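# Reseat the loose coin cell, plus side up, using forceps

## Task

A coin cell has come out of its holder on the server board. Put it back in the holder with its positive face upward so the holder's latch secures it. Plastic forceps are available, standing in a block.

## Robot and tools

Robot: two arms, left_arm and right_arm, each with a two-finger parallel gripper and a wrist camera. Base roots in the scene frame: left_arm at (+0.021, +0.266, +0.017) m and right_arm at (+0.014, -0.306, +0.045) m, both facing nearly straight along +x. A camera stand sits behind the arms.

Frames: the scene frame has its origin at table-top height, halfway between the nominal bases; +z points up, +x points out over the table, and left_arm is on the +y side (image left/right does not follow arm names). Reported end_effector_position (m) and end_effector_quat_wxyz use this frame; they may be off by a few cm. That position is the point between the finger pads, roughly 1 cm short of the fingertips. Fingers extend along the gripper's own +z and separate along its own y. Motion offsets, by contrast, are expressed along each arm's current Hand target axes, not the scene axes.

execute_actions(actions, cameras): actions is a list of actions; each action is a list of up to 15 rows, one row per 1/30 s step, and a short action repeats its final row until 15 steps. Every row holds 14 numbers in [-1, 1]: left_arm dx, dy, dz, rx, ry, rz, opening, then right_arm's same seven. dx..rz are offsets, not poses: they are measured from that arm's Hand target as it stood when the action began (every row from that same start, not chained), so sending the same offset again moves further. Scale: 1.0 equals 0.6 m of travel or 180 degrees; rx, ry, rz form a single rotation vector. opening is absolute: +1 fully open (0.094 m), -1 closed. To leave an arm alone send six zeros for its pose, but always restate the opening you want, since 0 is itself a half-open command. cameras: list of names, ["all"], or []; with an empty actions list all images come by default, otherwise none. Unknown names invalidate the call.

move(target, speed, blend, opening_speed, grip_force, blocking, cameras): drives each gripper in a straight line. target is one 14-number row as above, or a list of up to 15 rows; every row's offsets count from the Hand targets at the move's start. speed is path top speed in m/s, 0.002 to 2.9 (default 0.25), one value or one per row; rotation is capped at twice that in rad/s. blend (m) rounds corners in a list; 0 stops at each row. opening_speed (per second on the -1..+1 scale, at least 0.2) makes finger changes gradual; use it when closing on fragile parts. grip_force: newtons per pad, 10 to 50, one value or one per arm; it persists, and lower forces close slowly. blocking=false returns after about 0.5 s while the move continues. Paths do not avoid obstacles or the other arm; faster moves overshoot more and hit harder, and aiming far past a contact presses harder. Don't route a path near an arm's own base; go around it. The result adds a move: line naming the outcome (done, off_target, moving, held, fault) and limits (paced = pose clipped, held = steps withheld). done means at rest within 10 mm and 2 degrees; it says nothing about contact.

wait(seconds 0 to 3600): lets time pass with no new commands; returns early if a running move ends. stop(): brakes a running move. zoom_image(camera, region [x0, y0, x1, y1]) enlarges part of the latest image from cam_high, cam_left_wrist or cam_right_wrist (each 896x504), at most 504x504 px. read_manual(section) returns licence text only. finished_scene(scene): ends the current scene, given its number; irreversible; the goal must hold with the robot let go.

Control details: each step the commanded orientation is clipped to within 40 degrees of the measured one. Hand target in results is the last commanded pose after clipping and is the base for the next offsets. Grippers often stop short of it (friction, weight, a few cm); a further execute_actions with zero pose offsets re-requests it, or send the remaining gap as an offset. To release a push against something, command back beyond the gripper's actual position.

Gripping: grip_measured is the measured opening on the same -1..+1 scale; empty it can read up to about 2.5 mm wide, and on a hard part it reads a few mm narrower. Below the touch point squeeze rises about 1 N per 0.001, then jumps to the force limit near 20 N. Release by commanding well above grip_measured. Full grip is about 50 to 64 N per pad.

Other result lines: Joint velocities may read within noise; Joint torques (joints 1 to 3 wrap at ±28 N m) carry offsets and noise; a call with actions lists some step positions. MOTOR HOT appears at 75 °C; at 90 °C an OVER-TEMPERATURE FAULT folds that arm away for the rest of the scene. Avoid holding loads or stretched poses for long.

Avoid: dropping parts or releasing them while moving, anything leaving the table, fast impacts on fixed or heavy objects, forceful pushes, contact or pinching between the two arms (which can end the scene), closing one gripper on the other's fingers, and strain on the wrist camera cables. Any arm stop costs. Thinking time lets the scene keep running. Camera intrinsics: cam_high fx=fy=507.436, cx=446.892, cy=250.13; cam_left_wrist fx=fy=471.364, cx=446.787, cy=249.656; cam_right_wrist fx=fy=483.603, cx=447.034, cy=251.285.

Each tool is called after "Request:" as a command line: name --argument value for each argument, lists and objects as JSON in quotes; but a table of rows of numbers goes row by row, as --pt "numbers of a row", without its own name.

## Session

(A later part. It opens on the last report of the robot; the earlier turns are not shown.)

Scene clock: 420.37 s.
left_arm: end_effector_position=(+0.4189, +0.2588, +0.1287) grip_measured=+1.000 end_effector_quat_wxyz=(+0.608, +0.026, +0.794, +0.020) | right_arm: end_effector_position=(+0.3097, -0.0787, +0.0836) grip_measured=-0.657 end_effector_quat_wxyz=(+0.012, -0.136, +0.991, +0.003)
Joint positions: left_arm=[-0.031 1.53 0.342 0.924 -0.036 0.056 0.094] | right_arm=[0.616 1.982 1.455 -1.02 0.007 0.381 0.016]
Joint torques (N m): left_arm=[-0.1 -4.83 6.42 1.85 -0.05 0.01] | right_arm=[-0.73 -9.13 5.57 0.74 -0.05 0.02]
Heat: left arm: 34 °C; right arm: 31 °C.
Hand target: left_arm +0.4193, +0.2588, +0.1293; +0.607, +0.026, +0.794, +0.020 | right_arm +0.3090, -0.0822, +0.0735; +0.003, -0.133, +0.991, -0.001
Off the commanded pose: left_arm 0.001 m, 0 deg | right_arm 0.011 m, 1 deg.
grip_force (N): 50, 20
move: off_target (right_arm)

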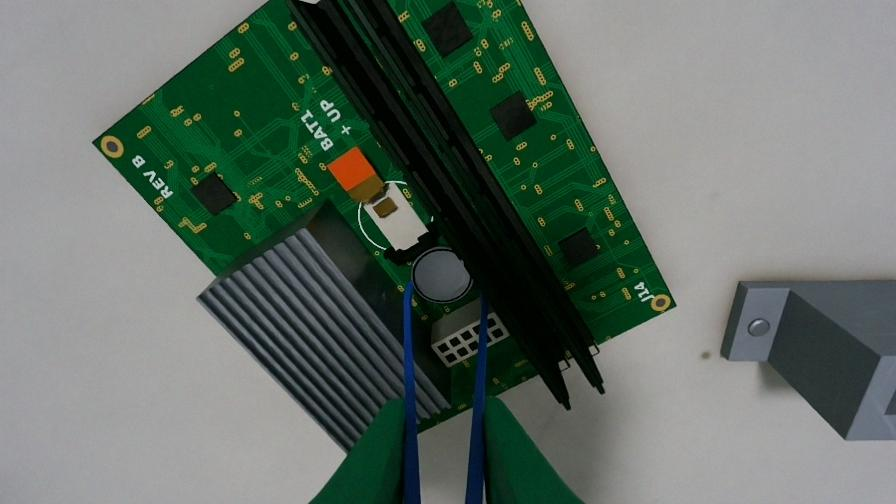

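Request:
move --target '[0, 0, 0, 0, 0, 0, 1, 0, 0, 0.0, -0.0065, 0, 0, -0.655]' --speed 0.08 --cameras '["cam_right_wrist"]'

Request:
zoom_image --camera "cam_right_wrist" --region '[360, 190, 540, 350]'

Scene clock: 432.53 s.
left_arm: end_effector_position=(+0.4189, +0.2588, +0.1287) grip_measured=+1.000 end_effector_quat_wxyz=(+0.608, +0.026, +0.794, +0.020) | right_arm: end_effector_position=(+0.3098, -0.0805, +0.0810) grip_measured=-0.657 end_effector_quat_wxyz=(+0.008, -0.134, +0.991, +0.007)
Joint positions: left_arm=[-0.031 1.53 0.342 0.924 -0.036 0.056 0.094] | right_arm=[0.607 1.982 1.444 -1.01 -0.005 0.376 0.016]
Joint torques (N m): left_arm=[-0.06 -4.83 6.41 1.85 -0.05 0] | right_arm=[-0.76 -9.62 5.68 0.74 -0.14 -0.02]
Heat: left arm: 34 °C; right arm: 30 °C.
Hand target: left_arm +0.4193, +0.2588, +0.1293; +0.607, +0.026, +0.794, +0.020 | right_arm +0.3091, -0.0823, +0.0736; +0.001, -0.133, +0.991, +0.009
Off the commanded pose: left_arm 0.001 m, 0 deg | right_arm 0.008 m, 1 deg.
grip_force (N): 50, 20
move: done

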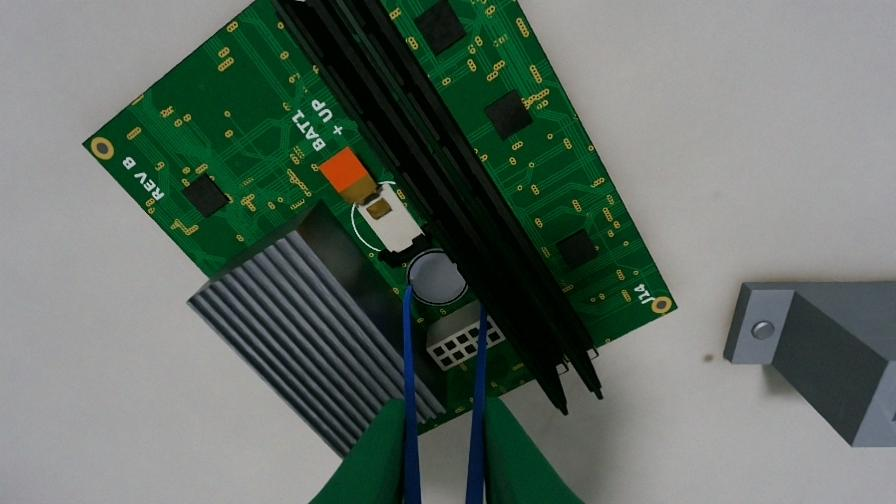

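Scaled by 2.800 from the camera's image (finer frame: 1280x720).

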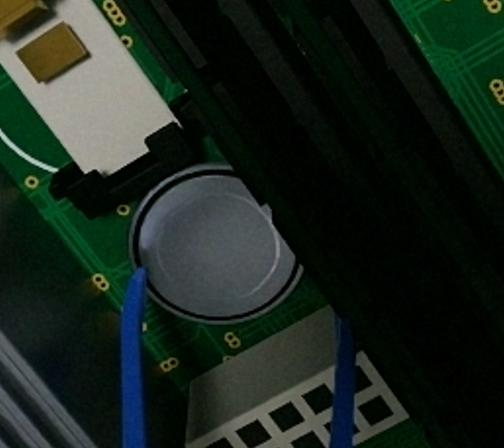

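Request:
move --pt "0 0 0 0 0 0 1 0 0 -0.04 0.0065 0 0 -0.655" --pt "0 0 0 0 0 0 1 0 0.0105 -0.04 0.0065 0 0 -0.655" --speed 0.1 --cameras '["cam_right_wrist"]'

Request:
zoom_image --camera "cam_right_wrist" --region '[360, 170, 540, 330]'

Scene clock: 454.80 s.
left_arm: end_effector_position=(+0.4189, +0.2588, +0.1287) grip_measured=+1.000 end_effector_quat_wxyz=(+0.608, +0.026, +0.794, +0.020) | right_arm: end_effector_position=(+0.3045, -0.0801, +0.0922) grip_measured=-0.657 end_effector_quat_wxyz=(-0.004, -0.133, +0.991, +0.001)
Joint positions: left_arm=[-0.031 1.53 0.342 0.924 -0.036 0.056 0.094] | right_arm=[0.616 1.982 1.49 -1.085 -0.005 0.387 0.016]
Joint torques (N m): left_arm=[-0.08 -4.85 6.45 1.85 -0.04 0] | right_arm=[0.66 -10.54 9.24 0.43 0.08 0.12]
Heat: left arm: 34 °C; right arm: 31 °C.
Hand target: left_arm +0.4193, +0.2588, +0.1293; +0.607, +0.026, +0.794, +0.020 | right_arm +0.3074, -0.0766, +0.0977; +0.003, -0.133, +0.991, -0.001
Off the commanded pose: left_arm 0.001 m, 0 deg | right_arm 0.007 m, 1 deg.
grip_force (N): 50, 20
move: done

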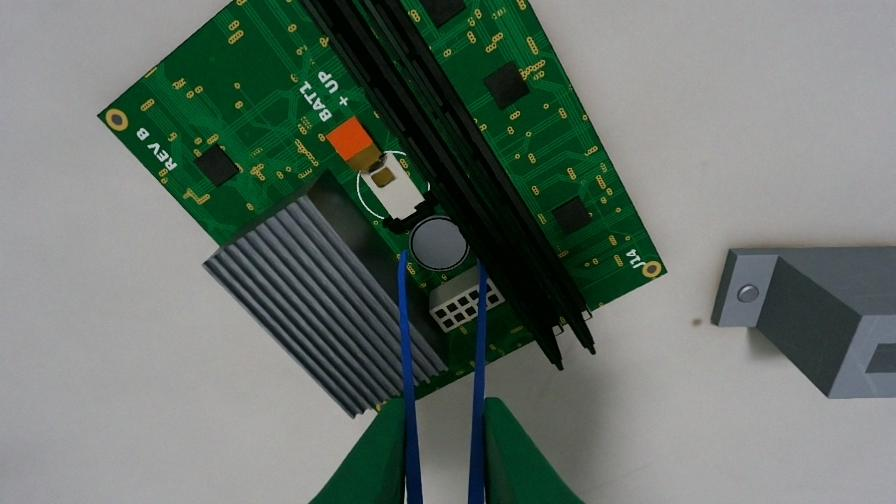

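Scaled by 2.800 from the camera's image (finer frame: 1280x720).

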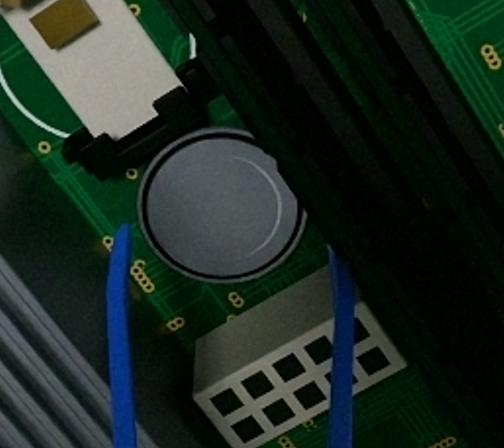

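Request:
move --target '[0, 0, 0, 0, 0, 0, 1, 0, 0, -0.02, 0, 0, 0, -0.9]' --speed 0.1 --opening_speed 0.4 --grip_force '[50, 50]' --cameras '["cam_right_wrist"]'

Request:
zoom_image --camera "cam_right_wrist" --region '[360, 170, 540, 330]'

Scene clock: 482.67 s.
left_arm: end_effector_position=(+0.4189, +0.2588, +0.1287) grip_measured=+1.000 end_effector_quat_wxyz=(+0.608, +0.026, +0.794, +0.020) | right_arm: end_effector_position=(+0.3039, -0.0805, +0.1006) grip_measured=-0.898 end_effector_quat_wxyz=(-0.009, -0.133, +0.991, -0.002)
Joint positions: left_arm=[-0.031 1.53 0.342 0.924 -0.036 0.056 0.094] | right_arm=[0.616 1.982 1.524 -1.13 -0.005 0.388 0.005]
Joint torques (N m): left_arm=[-0.09 -4.83 6.42 1.86 -0.05 0.01] | right_arm=[0.69 -11.38 9.32 0.43 0.09 0.11]
Heat: left arm: 34 °C; right arm: 31 °C.
Hand target: left_arm +0.4193, +0.2588, +0.1293; +0.607, +0.026, +0.794, +0.020 | right_arm +0.3073, -0.0765, +0.1097; +0.003, -0.133, +0.991, -0.001
Off the commanded pose: left_arm 0.001 m, 0 deg | right_arm 0.010 m, 1 deg.
move: done

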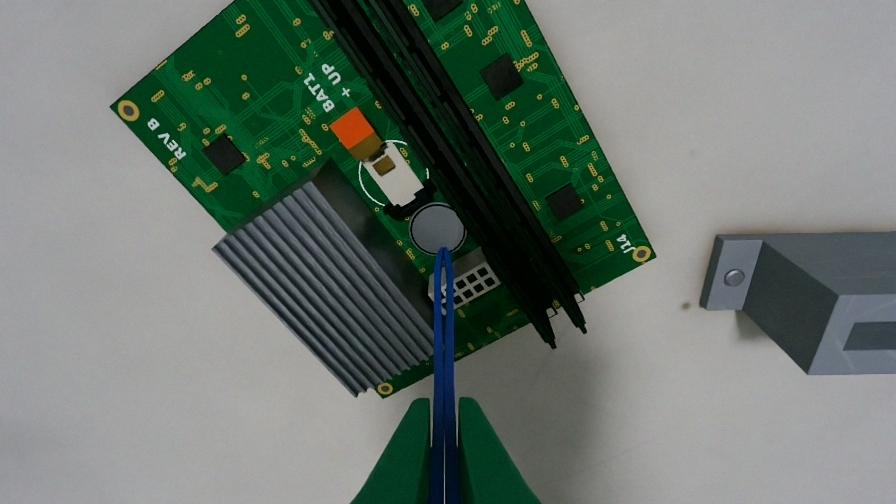

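Scaled by 2.800 from the camera's image (finer frame: 1280x720).

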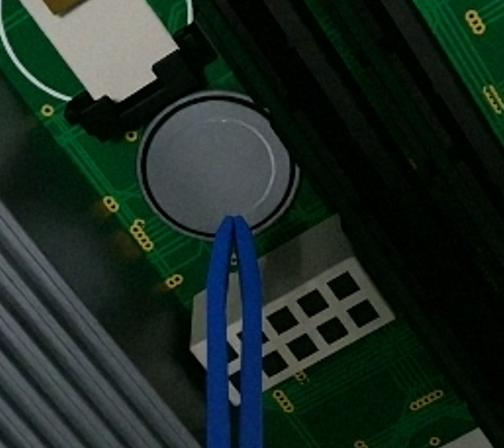

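Request:
move --target '[0, 0, 0, 0, 0, 0, 1, 0.015, -0.001, 0.0683, 0, 0, 0, -0.9]' --speed 0.1 --cameras '["cam_right_wrist"]'

Request:
zoom_image --camera "cam_right_wrist" --region '[360, 180, 540, 340]'

Scene clock: 505.50 s.
left_arm: end_effector_position=(+0.4189, +0.2588, +0.1287) grip_measured=+1.000 end_effector_quat_wxyz=(+0.608, +0.026, +0.794, +0.020) | right_arm: end_effector_position=(+0.2953, -0.0826, +0.0771) grip_measured=-0.899 end_effector_quat_wxyz=(-0.011, -0.133, +0.991, -0.003)
Joint positions: left_arm=[-0.031 1.53 0.342 0.924 -0.036 0.056 0.094] | right_arm=[0.626 1.98 1.424 -1.036 -0.005 0.397 0.005]
Joint torques (N m): left_arm=[-0.08 -4.82 6.41 1.85 -0.04 0] | right_arm=[0.44 -10 4.23 1.07 0.09 0.1]
Heat: left arm: 34 °C; right arm: 32 °C.
Hand target: left_arm +0.4193, +0.2588, +0.1293; +0.607, +0.026, +0.794, +0.020 | right_arm +0.2990, -0.0796, +0.0686; +0.002, -0.133, +0.991, -0.001
Off the commanded pose: left_arm 0.001 m, 0 deg | right_arm 0.010 m, 2 deg.
move: done

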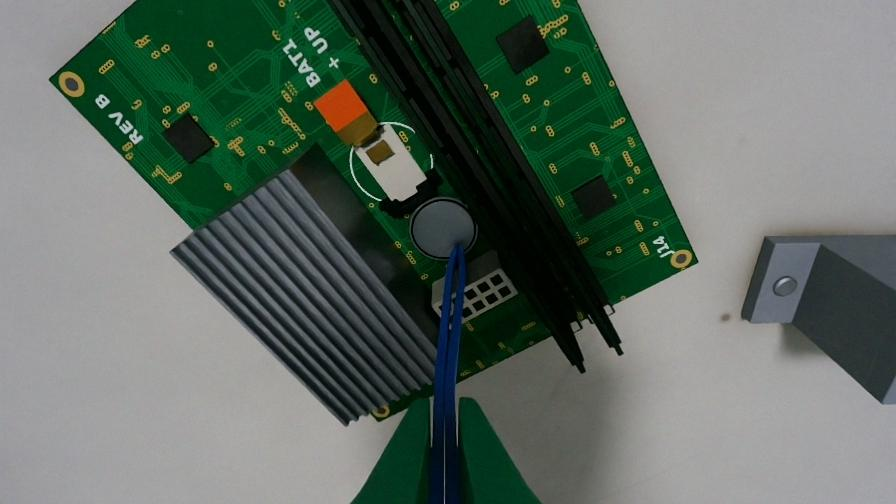

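Scaled by 2.800 from the camera's image (finer frame: 1280x720).

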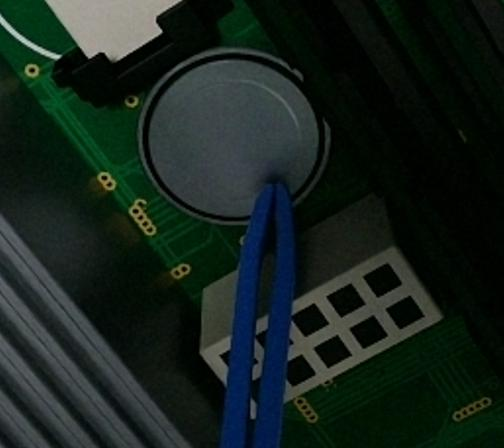

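Request:
move --target '[0, 0, 0, 0, 0, 0, 1, 0.0045, 0.009, 0.003, 0, 0, 0, -0.9]' --speed 0.06 --cameras '["cam_right_wrist"]'

Request:
zoom_image --camera "cam_right_wrist" --region '[360, 180, 540, 340]'

Scene clock: 514.23 s.
left_arm: end_effector_position=(+0.4189, +0.2588, +0.1287) grip_measured=+1.000 end_effector_quat_wxyz=(+0.608, +0.026, +0.794, +0.020) | right_arm: end_effector_position=(+0.2929, -0.0782, +0.0767) grip_measured=-0.899 end_effector_quat_wxyz=(-0.008, -0.132, +0.991, -0.002)
Joint positions: left_arm=[-0.031 1.53 0.342 0.924 -0.036 0.056 0.094] | right_arm=[0.64 1.978 1.419 -1.027 -0.005 0.413 0.005]
Joint torques (N m): left_arm=[-0.03 -4.83 6.41 1.85 -0.05 0.01] | right_arm=[0.68 -9.76 4.21 1.08 0.08 0.09]
Heat: left arm: 34 °C; right arm: 32 °C.
Hand target: left_arm +0.4193, +0.2588, +0.1293; +0.607, +0.026, +0.794, +0.020 | right_arm +0.2950, -0.0751, +0.0668; +0.002, -0.133, +0.991, -0.001
Off the commanded pose: left_arm 0.001 m, 0 deg | right_arm 0.011 m, 1 deg.
move: off_target (right_arm)

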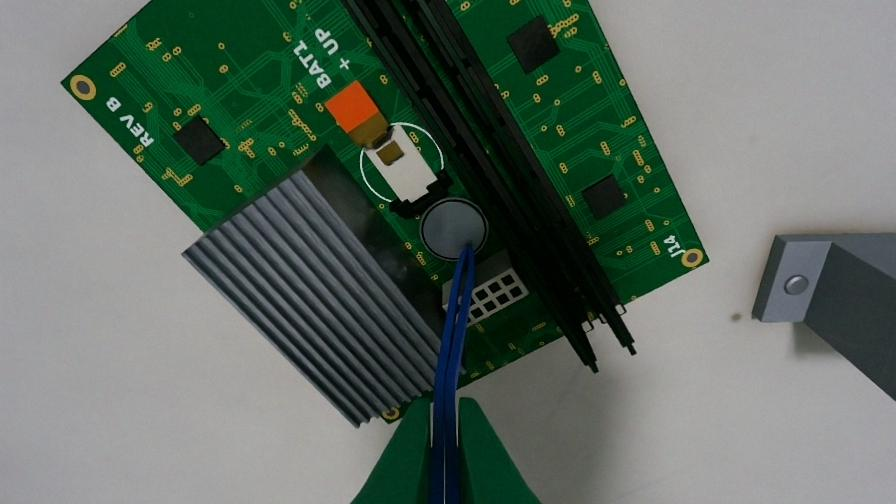

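Scaled by 2.800 from the camera's image (finer frame: 1280x720).

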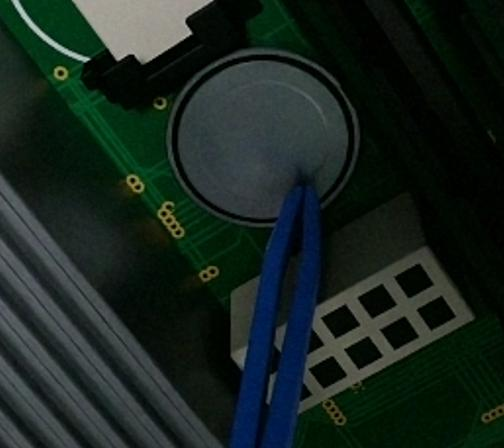

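Request:
move --pt "0 0 0 0 0 0 1 0 0 -0.063 0 0 0 -0.9" --pt "0 0 0 0 0 0 1 0 -0.0348 -0.063 0 0 0 -0.9" --speed 0.1 --cameras '["cam_right_wrist"]'

Request:
zoom_image --camera "cam_right_wrist" --region '[360, 170, 540, 330]'

Scene clock: 544.43 s.
left_arm: end_effector_position=(+0.4189, +0.2588, +0.1287) grip_measured=+1.000 end_effector_quat_wxyz=(+0.608, +0.026, +0.794, +0.020) | right_arm: end_effector_position=(+0.3020, -0.0917, +0.0981) grip_measured=-0.899 end_effector_quat_wxyz=(-0.003, -0.132, +0.991, -0.003)
Joint positions: left_arm=[-0.031 1.53 0.342 0.924 -0.036 0.056 0.094] | right_arm=[0.599 1.945 1.462 -1.096 0.003 0.371 0.005]
Joint torques (N m): left_arm=[-0.08 -4.83 6.41 1.85 -0.04 0] | right_arm=[-0.46 -12.93 5.55 0.52 0 -0.02]
Heat: left arm: 35 °C; right arm: 33 °C.
Hand target: left_arm +0.4193, +0.2588, +0.1293; +0.607, +0.026, +0.794, +0.020 | right_arm +0.3003, -0.0952, +0.1047; +0.002, -0.133, +0.991, -0.001
Off the commanded pose: left_arm 0.001 m, 0 deg | right_arm 0.008 m, 1 deg.
move: done

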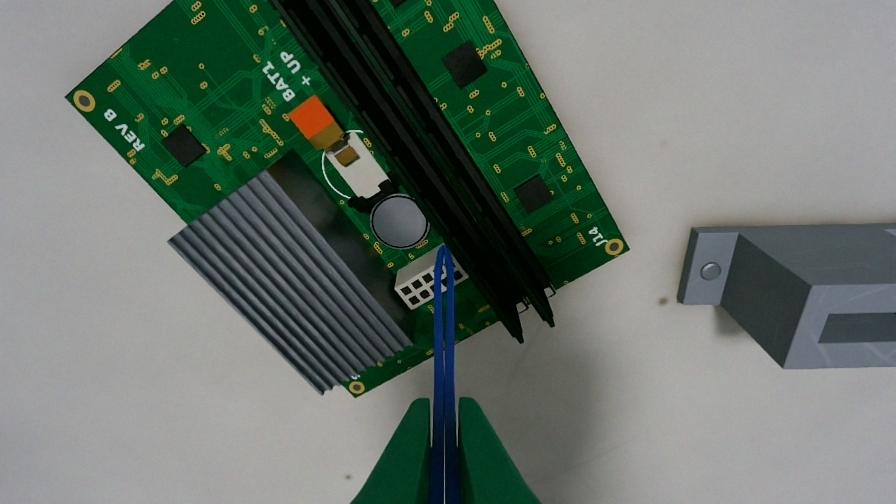

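Scaled by 2.800 from the camera's image (finer frame: 1280x720).

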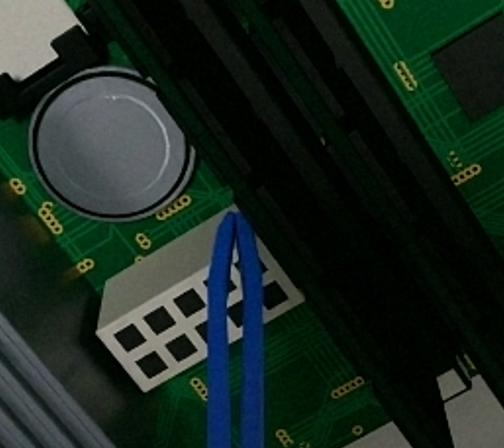

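Request:
zoom_image --camera "cam_right_wrist" --region '[320, 130, 480, 310]'

Scaled by 2.800 from the camera's image (finer frame: 1280x720).

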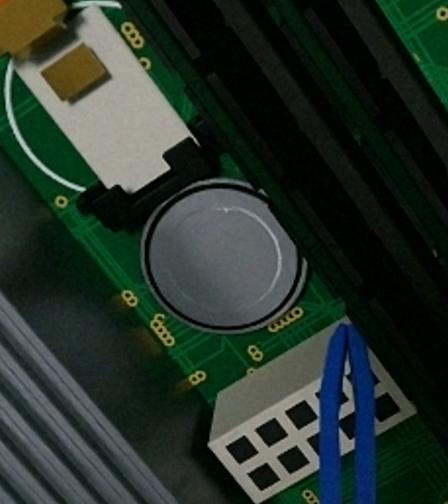

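Request:
move --target '[0, 0, 0, 0, 0, 0, 1, 0, 0.0013, 0.0483, 0, 0, 0, -0.9]' --speed 0.1 --cameras '["cam_right_wrist"]'

Request:
zoom_image --camera "cam_right_wrist" --region '[330, 160, 500, 320]'

Scene clock: 589.23 s.
left_arm: end_effector_position=(+0.4189, +0.2588, +0.1287) grip_measured=+1.000 end_effector_quat_wxyz=(+0.608, +0.026, +0.794, +0.020) | right_arm: end_effector_position=(+0.2963, -0.0955, +0.0866) grip_measured=-0.899 end_effector_quat_wxyz=(-0.005, -0.133, +0.991, -0.004)
Joint positions: left_arm=[-0.031 1.53 0.342 0.924 -0.036 0.056 0.094] | right_arm=[0.599 1.936 1.402 -1.05 0.002 0.371 0.005]
Joint torques (N m): left_arm=[-0.06 -4.82 6.41 1.84 -0.04 0.01] | right_arm=[-0.32 -9.25 4.12 1.11 0.01 -0.01]
Motor temperatures (°C): left_arm=[21 29 32 35 22 22 23] | right_arm=[24 36 26 22 23 22 25]
Heat: left arm: 35 °C; right arm: 36 °C.
Hand target: left_arm +0.4193, +0.2588, +0.1293; +0.607, +0.026, +0.794, +0.020 | right_arm +0.3002, -0.0944, +0.0756; +0.002, -0.133, +0.991, -0.001
Off the commanded pose: left_arm 0.001 m, 0 deg | right_arm 0.012 m, 1 deg.
move: off_target (right_arm)

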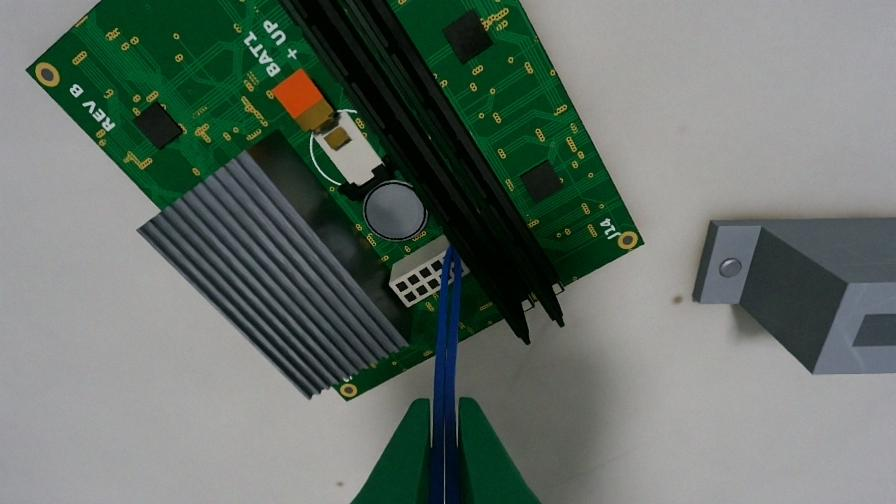

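Scaled by 2.965 from the camera's image (finer frame: 1280x720).

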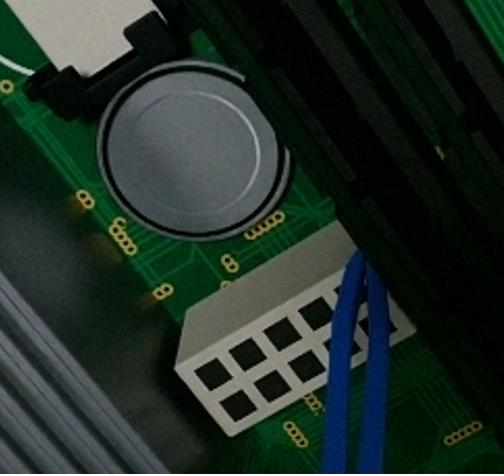

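Request:
move --pt "0 0 0 0 0 0 1 0 0 -0.054 0 0 0 -0.9" --pt "0 0 0 0 0 0 1 0.0021 0.0101 -0.054 0 0 0 -0.9" --pt "0 0 0 0 0 0 1 0.0021 0.0101 -0.0033 0 0 0 -0.9" --speed 0.1 --cameras '["cam_right_wrist"]'

Request:
zoom_image --camera "cam_right_wrist" --region '[330, 150, 500, 310]'

Scene clock: 614.87 s.
left_arm: end_effector_position=(+0.4189, +0.2588, +0.1287) grip_measured=+1.000 end_effector_quat_wxyz=(+0.608, +0.026, +0.794, +0.020) | right_arm: end_effector_position=(+0.3001, -0.0898, +0.0852) grip_measured=-0.899 end_effector_quat_wxyz=(+0.007, -0.133, +0.991, +0.003)
Joint positions: left_arm=[-0.031 1.53 0.342 0.924 -0.036 0.056 0.094] | right_arm=[0.606 1.935 1.395 -1.015 0.002 0.378 0.005]
Joint torques (N m): left_arm=[-0.05 -4.83 6.42 1.85 -0.05 0.01] | right_arm=[0.68 -9.07 5.68 0.74 0.01 0.11]
Heat: left arm: 35 °C; right arm: 33 °C.
Hand target: left_arm +0.4193, +0.2588, +0.1293; +0.607, +0.026, +0.794, +0.020 | right_arm +0.2974, -0.0890, +0.0776; +0.002, -0.133, +0.991, -0.001
Off the commanded pose: left_arm 0.001 m, 0 deg | right_arm 0.008 m, 1 deg.
move: done

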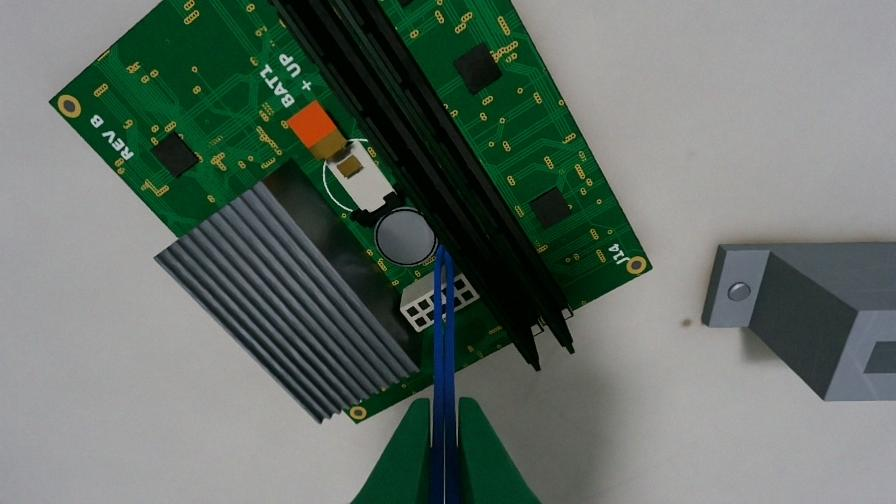

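Scaled by 2.965 from the camera's image (finer frame: 1280x720).

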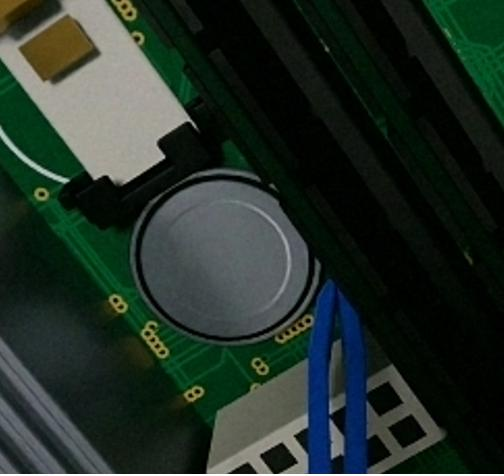

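Request:
move --pt "0 0 0 0 0 0 1 0 0 0.0143 0 0 0 -0.9" --pt "0 0 0 0 0 0 1 0.0035 0.0055 0.0143 0 0 0 -0.9" --speed 0.06 --cameras '["cam_right_wrist"]'

Request:
zoom_image --camera "cam_right_wrist" --region '[330, 160, 500, 320]'

Scene clock: 631.00 s.
left_arm: end_effector_position=(+0.4189, +0.2588, +0.1287) grip_measured=+1.000 end_effector_quat_wxyz=(+0.608, +0.026, +0.794, +0.020) | right_arm: end_effector_position=(+0.2985, -0.0863, +0.0786) grip_measured=-0.899 end_effector_quat_wxyz=(+0.010, -0.133, +0.991, +0.005)
Joint positions: left_arm=[-0.031 1.53 0.342 0.924 -0.036 0.056 0.094] | right_arm=[0.616 1.94 1.373 -0.982 0.002 0.388 0.005]
Joint torques (N m): left_arm=[-0.06 -4.83 6.41 1.86 -0.04 0] | right_arm=[0.69 -8.75 5.37 0.73 0.01 0.11]
Heat: left arm: 35 °C; right arm: 32 °C.
Hand target: left_arm +0.4193, +0.2588, +0.1293; +0.607, +0.026, +0.794, +0.020 | right_arm +0.2945, -0.0864, +0.0690; +0.002, -0.133, +0.991, -0.001
Off the commanded pose: left_arm 0.001 m, 0 deg | right_arm 0.010 m, 1 deg.
move: done

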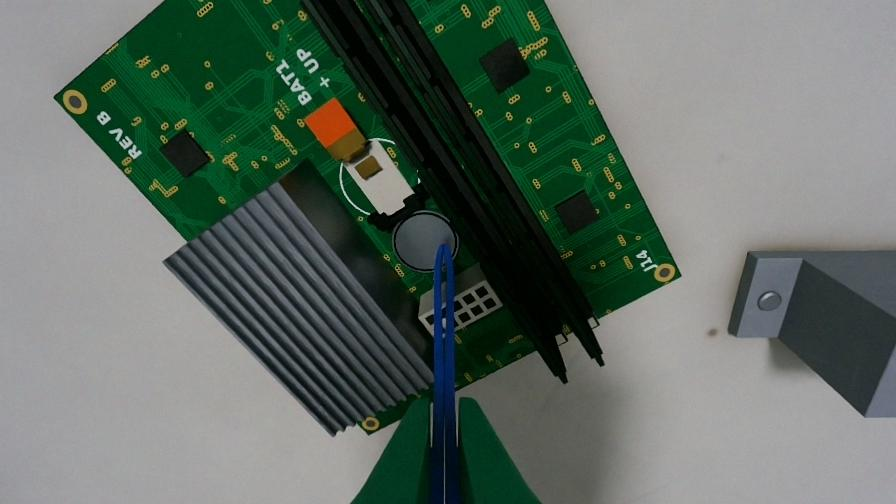

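Scaled by 2.965 from the camera's image (finer frame: 1280x720).

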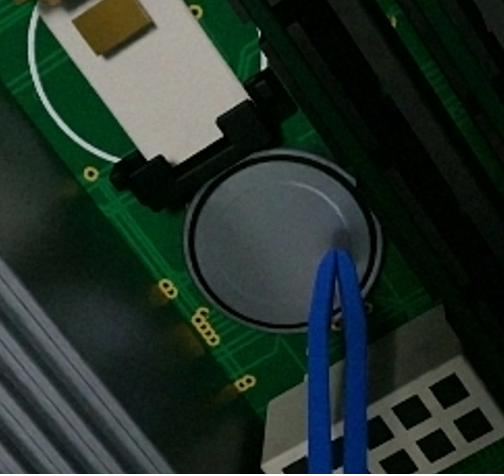

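Request:
move --pt "0 0 0 0 0 0 1 0 0 -0.06 0 0 0 -0.9" --pt "0 0 0 0 0 0 1 -0.005 -0.0197 -0.06 0 0 0 -0.9" --pt "0 0 0 0 0 0 1 -0.0035 -0.0055 -0.06 0 0 0 -0.9" --pt "0 0 0 0 0 0 1 -0.0035 -0.0055 0.0042 0 0 0 -0.9" --speed 0.1 --cameras '["cam_right_wrist"]'

Request:
zoom_image --camera "cam_right_wrist" --region '[330, 160, 500, 320]'

Scene clock: 658.03 s.
left_arm: end_effector_position=(+0.4189, +0.2588, +0.1287) grip_measured=+1.000 end_effector_quat_wxyz=(+0.608, +0.026, +0.794, +0.020) | right_arm: end_effector_position=(+0.3009, -0.0892, +0.0773) grip_measured=-0.899 end_effector_quat_wxyz=(+0.011, -0.133, +0.991, +0.005)
Joint positions: left_arm=[-0.031 1.53 0.342 0.924 -0.036 0.056 0.094] | right_arm=[0.606 1.94 1.368 -0.974 0.002 0.377 0.005]
Joint torques (N m): left_arm=[-0.09 -4.85 6.42 1.85 -0.05 0] | right_arm=[0.66 -8.29 5.63 0.76 0.01 0.11]
Heat: left arm: 35 °C; right arm: 33 °C.
Hand target: left_arm +0.4193, +0.2588, +0.1293; +0.607, +0.026, +0.794, +0.020 | right_arm +0.2975, -0.0890, +0.0665; +0.003, -0.133, +0.991, -0.001
Off the commanded pose: left_arm 0.001 m, 0 deg | right_arm 0.011 m, 1 deg.
move: off_target (right_arm)

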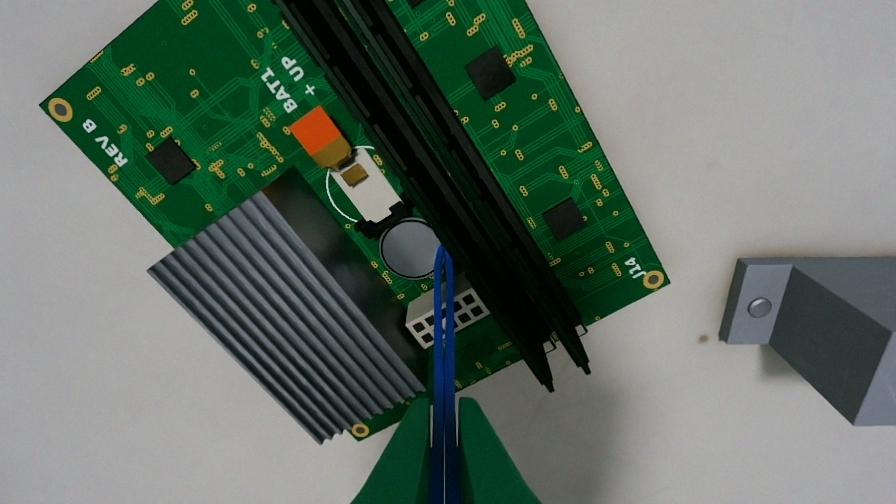

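Scaled by 2.965 from the camera's image (finer frame: 1280x720).

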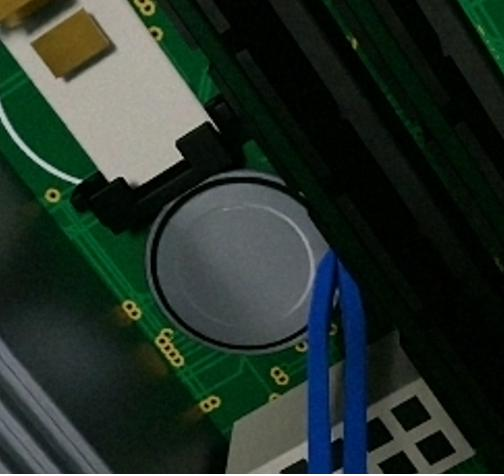

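Request:
move --pt "0 0 0 0 0 0 1 0 0 -0.06 0 0 0 -0.9" --pt "0 0 0 0 0 0 1 0.0027 -0.0192 -0.06 0 0 0 -0.9" --pt "0 0 0 0 0 0 1 0.0039 -0.0048 -0.06 0 0 0 -0.9" --pt "0 0 0 0 0 0 1 0.0039 -0.0048 0.0 0 0 0 -0.9" --speed 0.1 --cameras '["cam_right_wrist"]'

Request:
zoom_image --camera "cam_right_wrist" --region '[330, 160, 500, 320]'

Scene clock: 687.00 s.
left_arm: end_effector_position=(+0.4189, +0.2588, +0.1287) grip_measured=+1.000 end_effector_quat_wxyz=(+0.608, +0.026, +0.794, +0.020) | right_arm: end_effector_position=(+0.2944, -0.0949, +0.0858) grip_measured=-0.899 end_effector_quat_wxyz=(+0.001, -0.134, +0.991, +0.000)
Joint positions: left_arm=[-0.031 1.53 0.342 0.924 -0.036 0.056 0.094] | right_arm=[0.603 1.919 1.375 -1.025 0.001 0.373 0.005]
Joint torques (N m): left_arm=[-0.06 -4.83 6.39 1.85 -0.04 0] | right_arm=[0.4 -7.56 3.48 1.23 0.01 0.11]
Heat: left arm: 35 °C; right arm: 33 °C.
Hand target: left_arm +0.4193, +0.2588, +0.1293; +0.607, +0.026, +0.794, +0.020 | right_arm +0.2960, -0.0923, +0.0665; +0.003, -0.133, +0.991, -0.001
Off the commanded pose: left_arm 0.001 m, 0 deg | right_arm 0.020 m, 0 deg.
move: off_target (right_arm)

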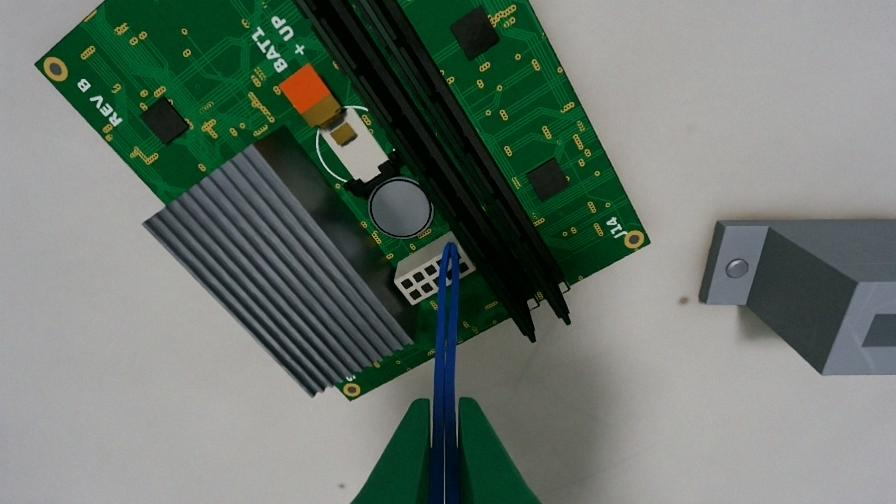

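Scaled by 2.965 from the camera's image (finer frame: 1280x720).

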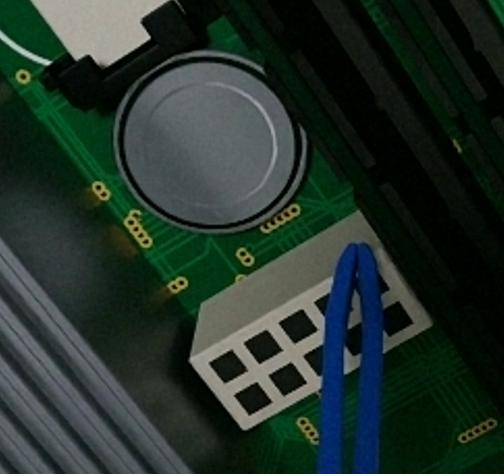

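Request:
move --pt "0 0 0 0 0 0 1 0 0 -0.12 0 0 0 -0.9" --pt "0 0 0 0 0 0 1 0 0 -0.12 0 0 0 -0.85" --speed 0.1 --cameras '["cam_right_wrist"]'

Scene clock: 730.73 s.
left_arm: end_effector_position=(+0.4189, +0.2588, +0.1287) grip_measured=+1.000 end_effector_quat_wxyz=(+0.608, +0.026, +0.794, +0.020) | right_arm: end_effector_position=(+0.2924, -0.0964, +0.1237) grip_measured=-0.851 end_effector_quat_wxyz=(-0.015, -0.134, +0.991, -0.009)
Joint positions: left_arm=[-0.031 1.53 0.342 0.924 -0.036 0.056 0.094] | right_arm=[0.603 1.911 1.518 -1.213 0.001 0.373 0.007]
Joint torques (N m): left_arm=[-0.08 -4.82 6.43 1.86 -0.05 0] | right_arm=[0.5 -12.31 9.33 0.38 0.01 0.11]
Motor temperatures (°C): left_arm=[21 29 32 35 22 22 23] | right_arm=[24 31 25 23 23 22 26]
Heat: left arm: 35 °C; right arm: 31 °C.
Hand target: left_arm +0.4193, +0.2588, +0.1293; +0.607, +0.026, +0.794, +0.020 | right_arm +0.2956, -0.0922, +0.1386; +0.003, -0.133, +0.991, -0.001
Off the commanded pose: left_arm 0.001 m, 0 deg | right_arm 0.016 m, 2 deg.
move: off_target (right_arm); target 2's new opening was sent with right_arm's hand 0.016 m and 2 deg from that target

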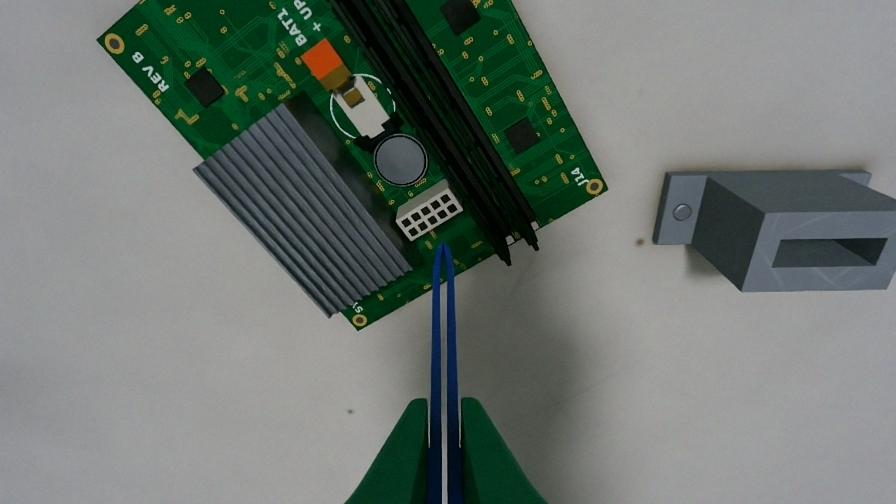

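Request:
move --pt "0 0 0 0 0 0 1 0 0 -0.025 0 0 0 -0.85" --pt "0 0 0 0 0 0 1 0.0248 -0.2252 -0.025 0 0 0 -0.85" --speed 0.2 --blend '[0.01, 0]' --cameras '["cam_right_wrist"]'

Scene clock: 748.40 s.
left_arm: end_effector_position=(+0.4189, +0.2588, +0.1287) grip_measured=+1.000 end_effector_quat_wxyz=(+0.608, +0.026, +0.794, +0.020) | right_arm: end_effector_position=(+0.3202, -0.2231, +0.1485) grip_measured=-0.851 end_effector_quat_wxyz=(-0.004, -0.134, +0.991, -0.002)
Joint positions: left_arm=[-0.031 1.53 0.342 0.924 -0.036 0.056 0.094] | right_arm=[0.223 1.756 1.42 -1.243 0.003 -0.007 0.007]
Joint torques (N m): left_arm=[-0.08 -4.82 6.41 1.85 -0.05 0] | right_arm=[-0.75 -11.1 5.78 0.53 -0.02 -0.06]
Heat: left arm: 35 °C; right arm: 34 °C.
Hand target: left_arm +0.4193, +0.2588, +0.1293; +0.607, +0.026, +0.794, +0.020 | right_arm +0.3169, -0.2264, +0.1538; +0.003, -0.133, +0.991, -0.001
Off the commanded pose: left_arm 0.001 m, 0 deg | right_arm 0.007 m, 1 deg.
move: done; blend cut to 0.0076 m at target 1

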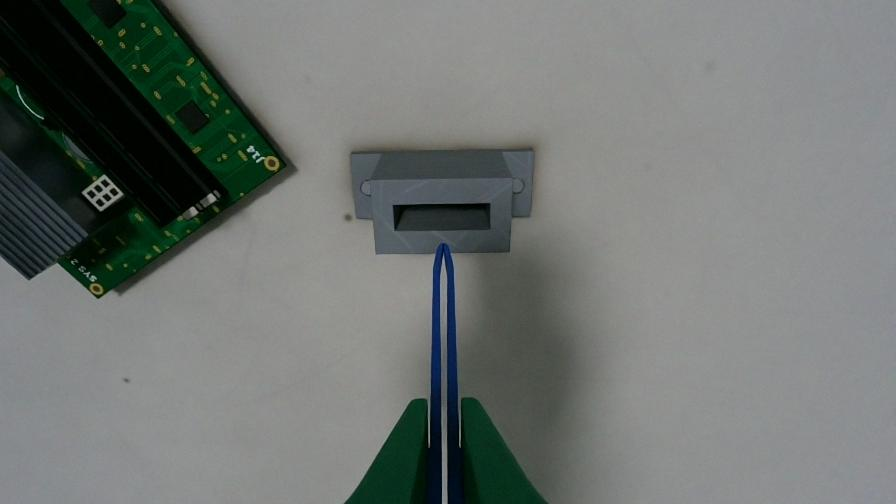

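Request:
move --target '[0, 0, 0, 0, 0, 0, 1, 0.0033, 0.0, 0.095, 0, 0, 0, -0.85]' --speed 0.12 --cameras '["cam_right_wrist"]'

Request:
zoom_image --camera "cam_right_wrist" --region '[330, 180, 560, 380]'

Scene clock: 758.57 s.
left_arm: end_effector_position=(+0.4189, +0.2588, +0.1287) grip_measured=+1.000 end_effector_quat_wxyz=(+0.608, +0.026, +0.794, +0.020) | right_arm: end_effector_position=(+0.3145, -0.2247, +0.1021) grip_measured=-0.851 end_effector_quat_wxyz=(+0.003, -0.134, +0.991, -0.001)
Joint positions: left_arm=[-0.031 1.53 0.342 0.924 -0.036 0.056 0.094] | right_arm=[0.223 1.753 1.229 -1.04 0.002 -0.009 0.007]
Joint torques (N m): left_arm=[-0.09 -4.82 6.42 1.85 -0.04 0] | right_arm=[-0.83 -7.66 5.72 0.8 -0.02 -0.04]
Heat: left arm: 35 °C; right arm: 33 °C.
Hand target: left_arm +0.4193, +0.2588, +0.1293; +0.607, +0.026, +0.794, +0.020 | right_arm +0.3153, -0.2271, +0.0968; +0.003, -0.133, +0.991, -0.001
Off the commanded pose: left_arm 0.001 m, 0 deg | right_arm 0.006 m, 0 deg.
move: done

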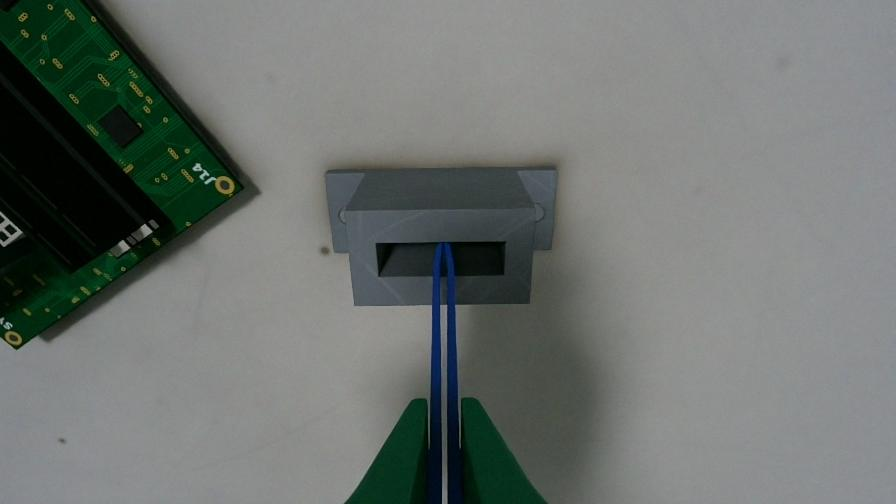

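Scaled by 2.191 from the camera's image (finer frame: 1280x720).

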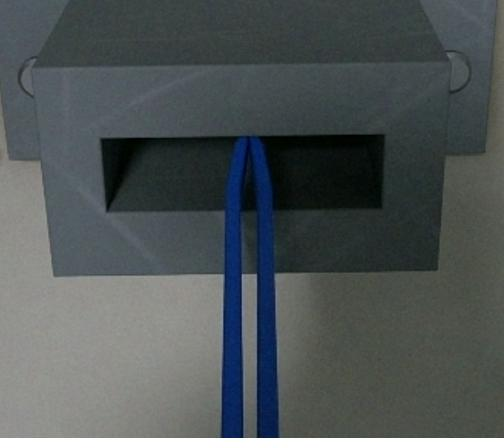

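Request:
move --pt "0 0 0 0 0 0 1 -0.018 0.001 0.02 0 0 0 -0.85" --pt "0 0 0 0 0 0 1 -0.0255 0.0013 0.06 0 0 0 -0.85" --speed 0.08 --cameras '["cam_right_wrist"]'

Scene clock: 774.67 s.
left_arm: end_effector_position=(+0.4189, +0.2588, +0.1287) grip_measured=+1.000 end_effector_quat_wxyz=(+0.608, +0.026, +0.794, +0.020) | right_arm: end_effector_position=(+0.3307, -0.2204, +0.0700) grip_measured=-0.851 end_effector_quat_wxyz=(+0.009, -0.134, +0.991, +0.000)
Joint positions: left_arm=[-0.031 1.53 0.342 0.924 -0.036 0.056 0.094] | right_arm=[0.223 1.845 1.209 -0.917 0.003 -0.009 0.007]
Joint torques (N m): left_arm=[-0.03 -4.83 6.43 1.85 -0.04 0] | right_arm=[-0.55 -7.45 5.5 0.79 -0.02 0]
Heat: left arm: 35 °C; right arm: 33 °C.
Hand target: left_arm +0.4193, +0.2588, +0.1293; +0.607, +0.026, +0.794, +0.020 | right_arm +0.3299, -0.2224, +0.0608; +0.002, -0.133, +0.991, -0.001
Off the commanded pose: left_arm 0.001 m, 0 deg | right_arm 0.009 m, 1 deg.
move: done

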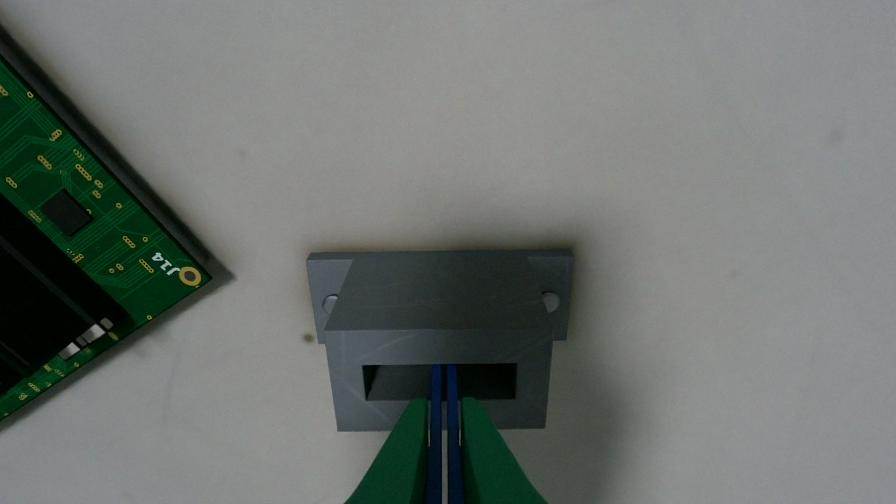

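Request:
move --pt "0 0 0 0 0 0 1 0 0 0 0 0 0 -0.2" --pt "0 0 0 0 0 0 1 0 0 0.006 0 0 0 -0.2" --pt "0 0 0 0 0 0 1 0 0 0.006 0 0 0 -0.62" --speed 0.05 --opening_speed 0.6 --cameras '["cam_right_wrist"]'

Scene clock: 789.63 s.
left_arm: end_effector_position=(+0.4189, +0.2588, +0.1287) grip_measured=+1.000 end_effector_quat_wxyz=(+0.608, +0.026, +0.794, +0.020) | right_arm: end_effector_position=(+0.3318, -0.2200, +0.0655) grip_measured=-0.617 end_effector_quat_wxyz=(+0.010, -0.134, +0.991, +0.000)
Joint positions: left_arm=[-0.031 1.53 0.342 0.924 -0.036 0.056 0.094] | right_arm=[0.223 1.853 1.2 -0.898 0.002 -0.009 0.018]
Joint torques (N m): left_arm=[-0.06 -4.83 6.38 1.85 -0.04 0] | right_arm=[-0.54 -7.66 5.56 0.74 -0.02 0]
Heat: left arm: 35 °C; right arm: 32 °C.
Hand target: left_arm +0.4193, +0.2588, +0.1293; +0.607, +0.026, +0.794, +0.020 | right_arm +0.3301, -0.2224, +0.0573; +0.003, -0.133, +0.991, -0.001
Off the commanded pose: left_arm 0.001 m, 0 deg | right_arm 0.009 m, 1 deg.
move: done

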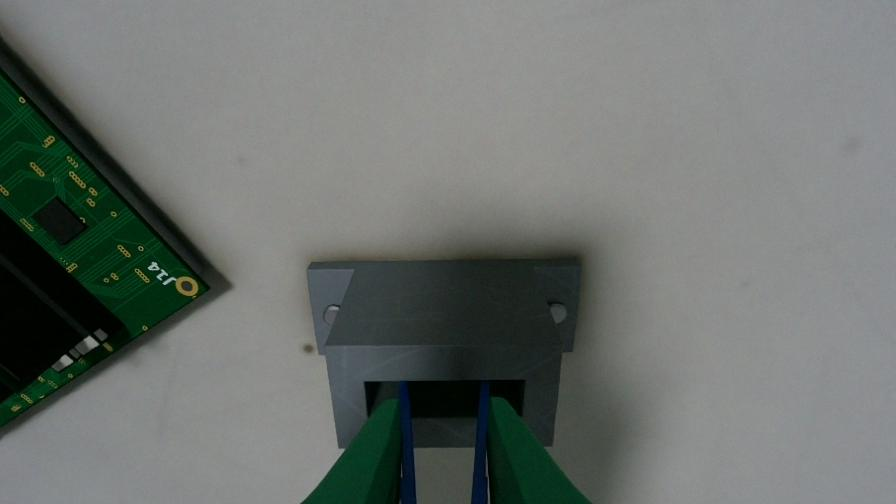

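Request:
move --pt "0 0 0 0 0 0 1 0 0 0 0 0 0 -0.64" --pt "0 0 0 0 0 0 1 0 0 -0.165 0 0 0 -0.64" --speed 0.12 --cameras '["cam_right_wrist"]'

Request:
zoom_image --camera "cam_right_wrist" --region '[370, 230, 530, 390]'

Scene clock: 797.50 s.
left_arm: end_effector_position=(+0.4189, +0.2588, +0.1287) grip_measured=+1.000 end_effector_quat_wxyz=(+0.608, +0.026, +0.794, +0.020) | right_arm: end_effector_position=(+0.3249, -0.2219, +0.1437) grip_measured=-0.638 end_effector_quat_wxyz=(-0.014, -0.134, +0.991, -0.003)
Joint positions: left_arm=[-0.031 1.53 0.342 0.924 -0.036 0.056 0.094] | right_arm=[0.223 1.796 1.449 -1.253 0.002 -0.009 0.017]
Joint torques (N m): left_arm=[-0.08 -4.83 6.39 1.85 -0.04 0.01] | right_arm=[-0.47 -10.66 9.37 0.41 -0.02 0.01]
Heat: left arm: 35 °C; right arm: 32 °C.
Hand target: left_arm +0.4193, +0.2588, +0.1293; +0.607, +0.026, +0.794, +0.020 | right_arm +0.3295, -0.2223, +0.1563; +0.003, -0.133, +0.991, -0.001
Off the commanded pose: left_arm 0.001 m, 0 deg | right_arm 0.013 m, 2 deg.
move: off_target (right_arm)

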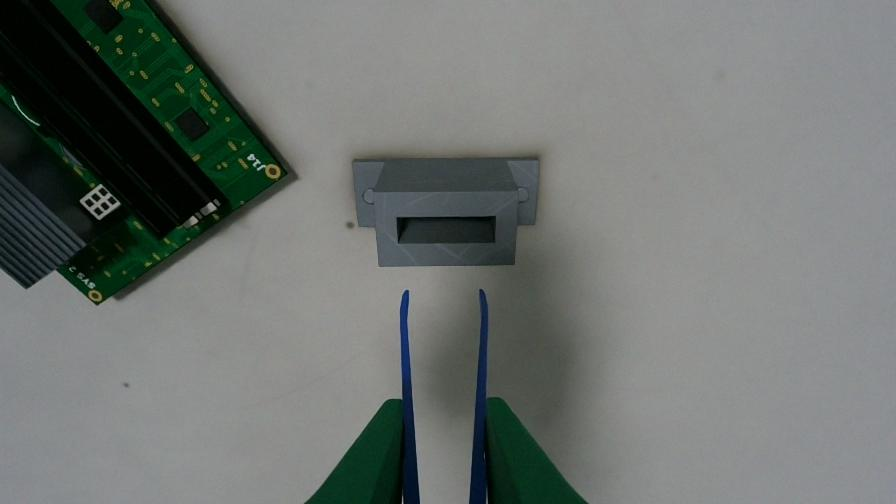

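Scaled by 3.150 from the camera's image (finer frame: 1280x720).

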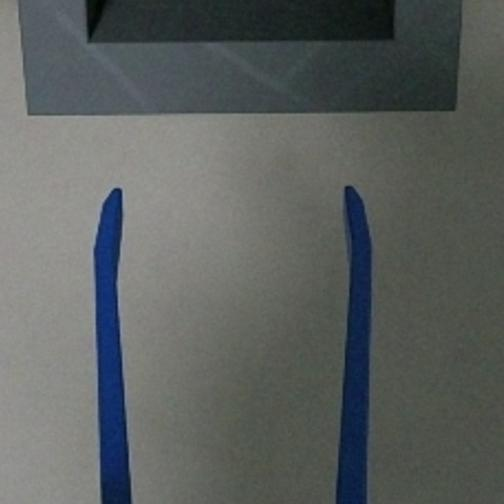

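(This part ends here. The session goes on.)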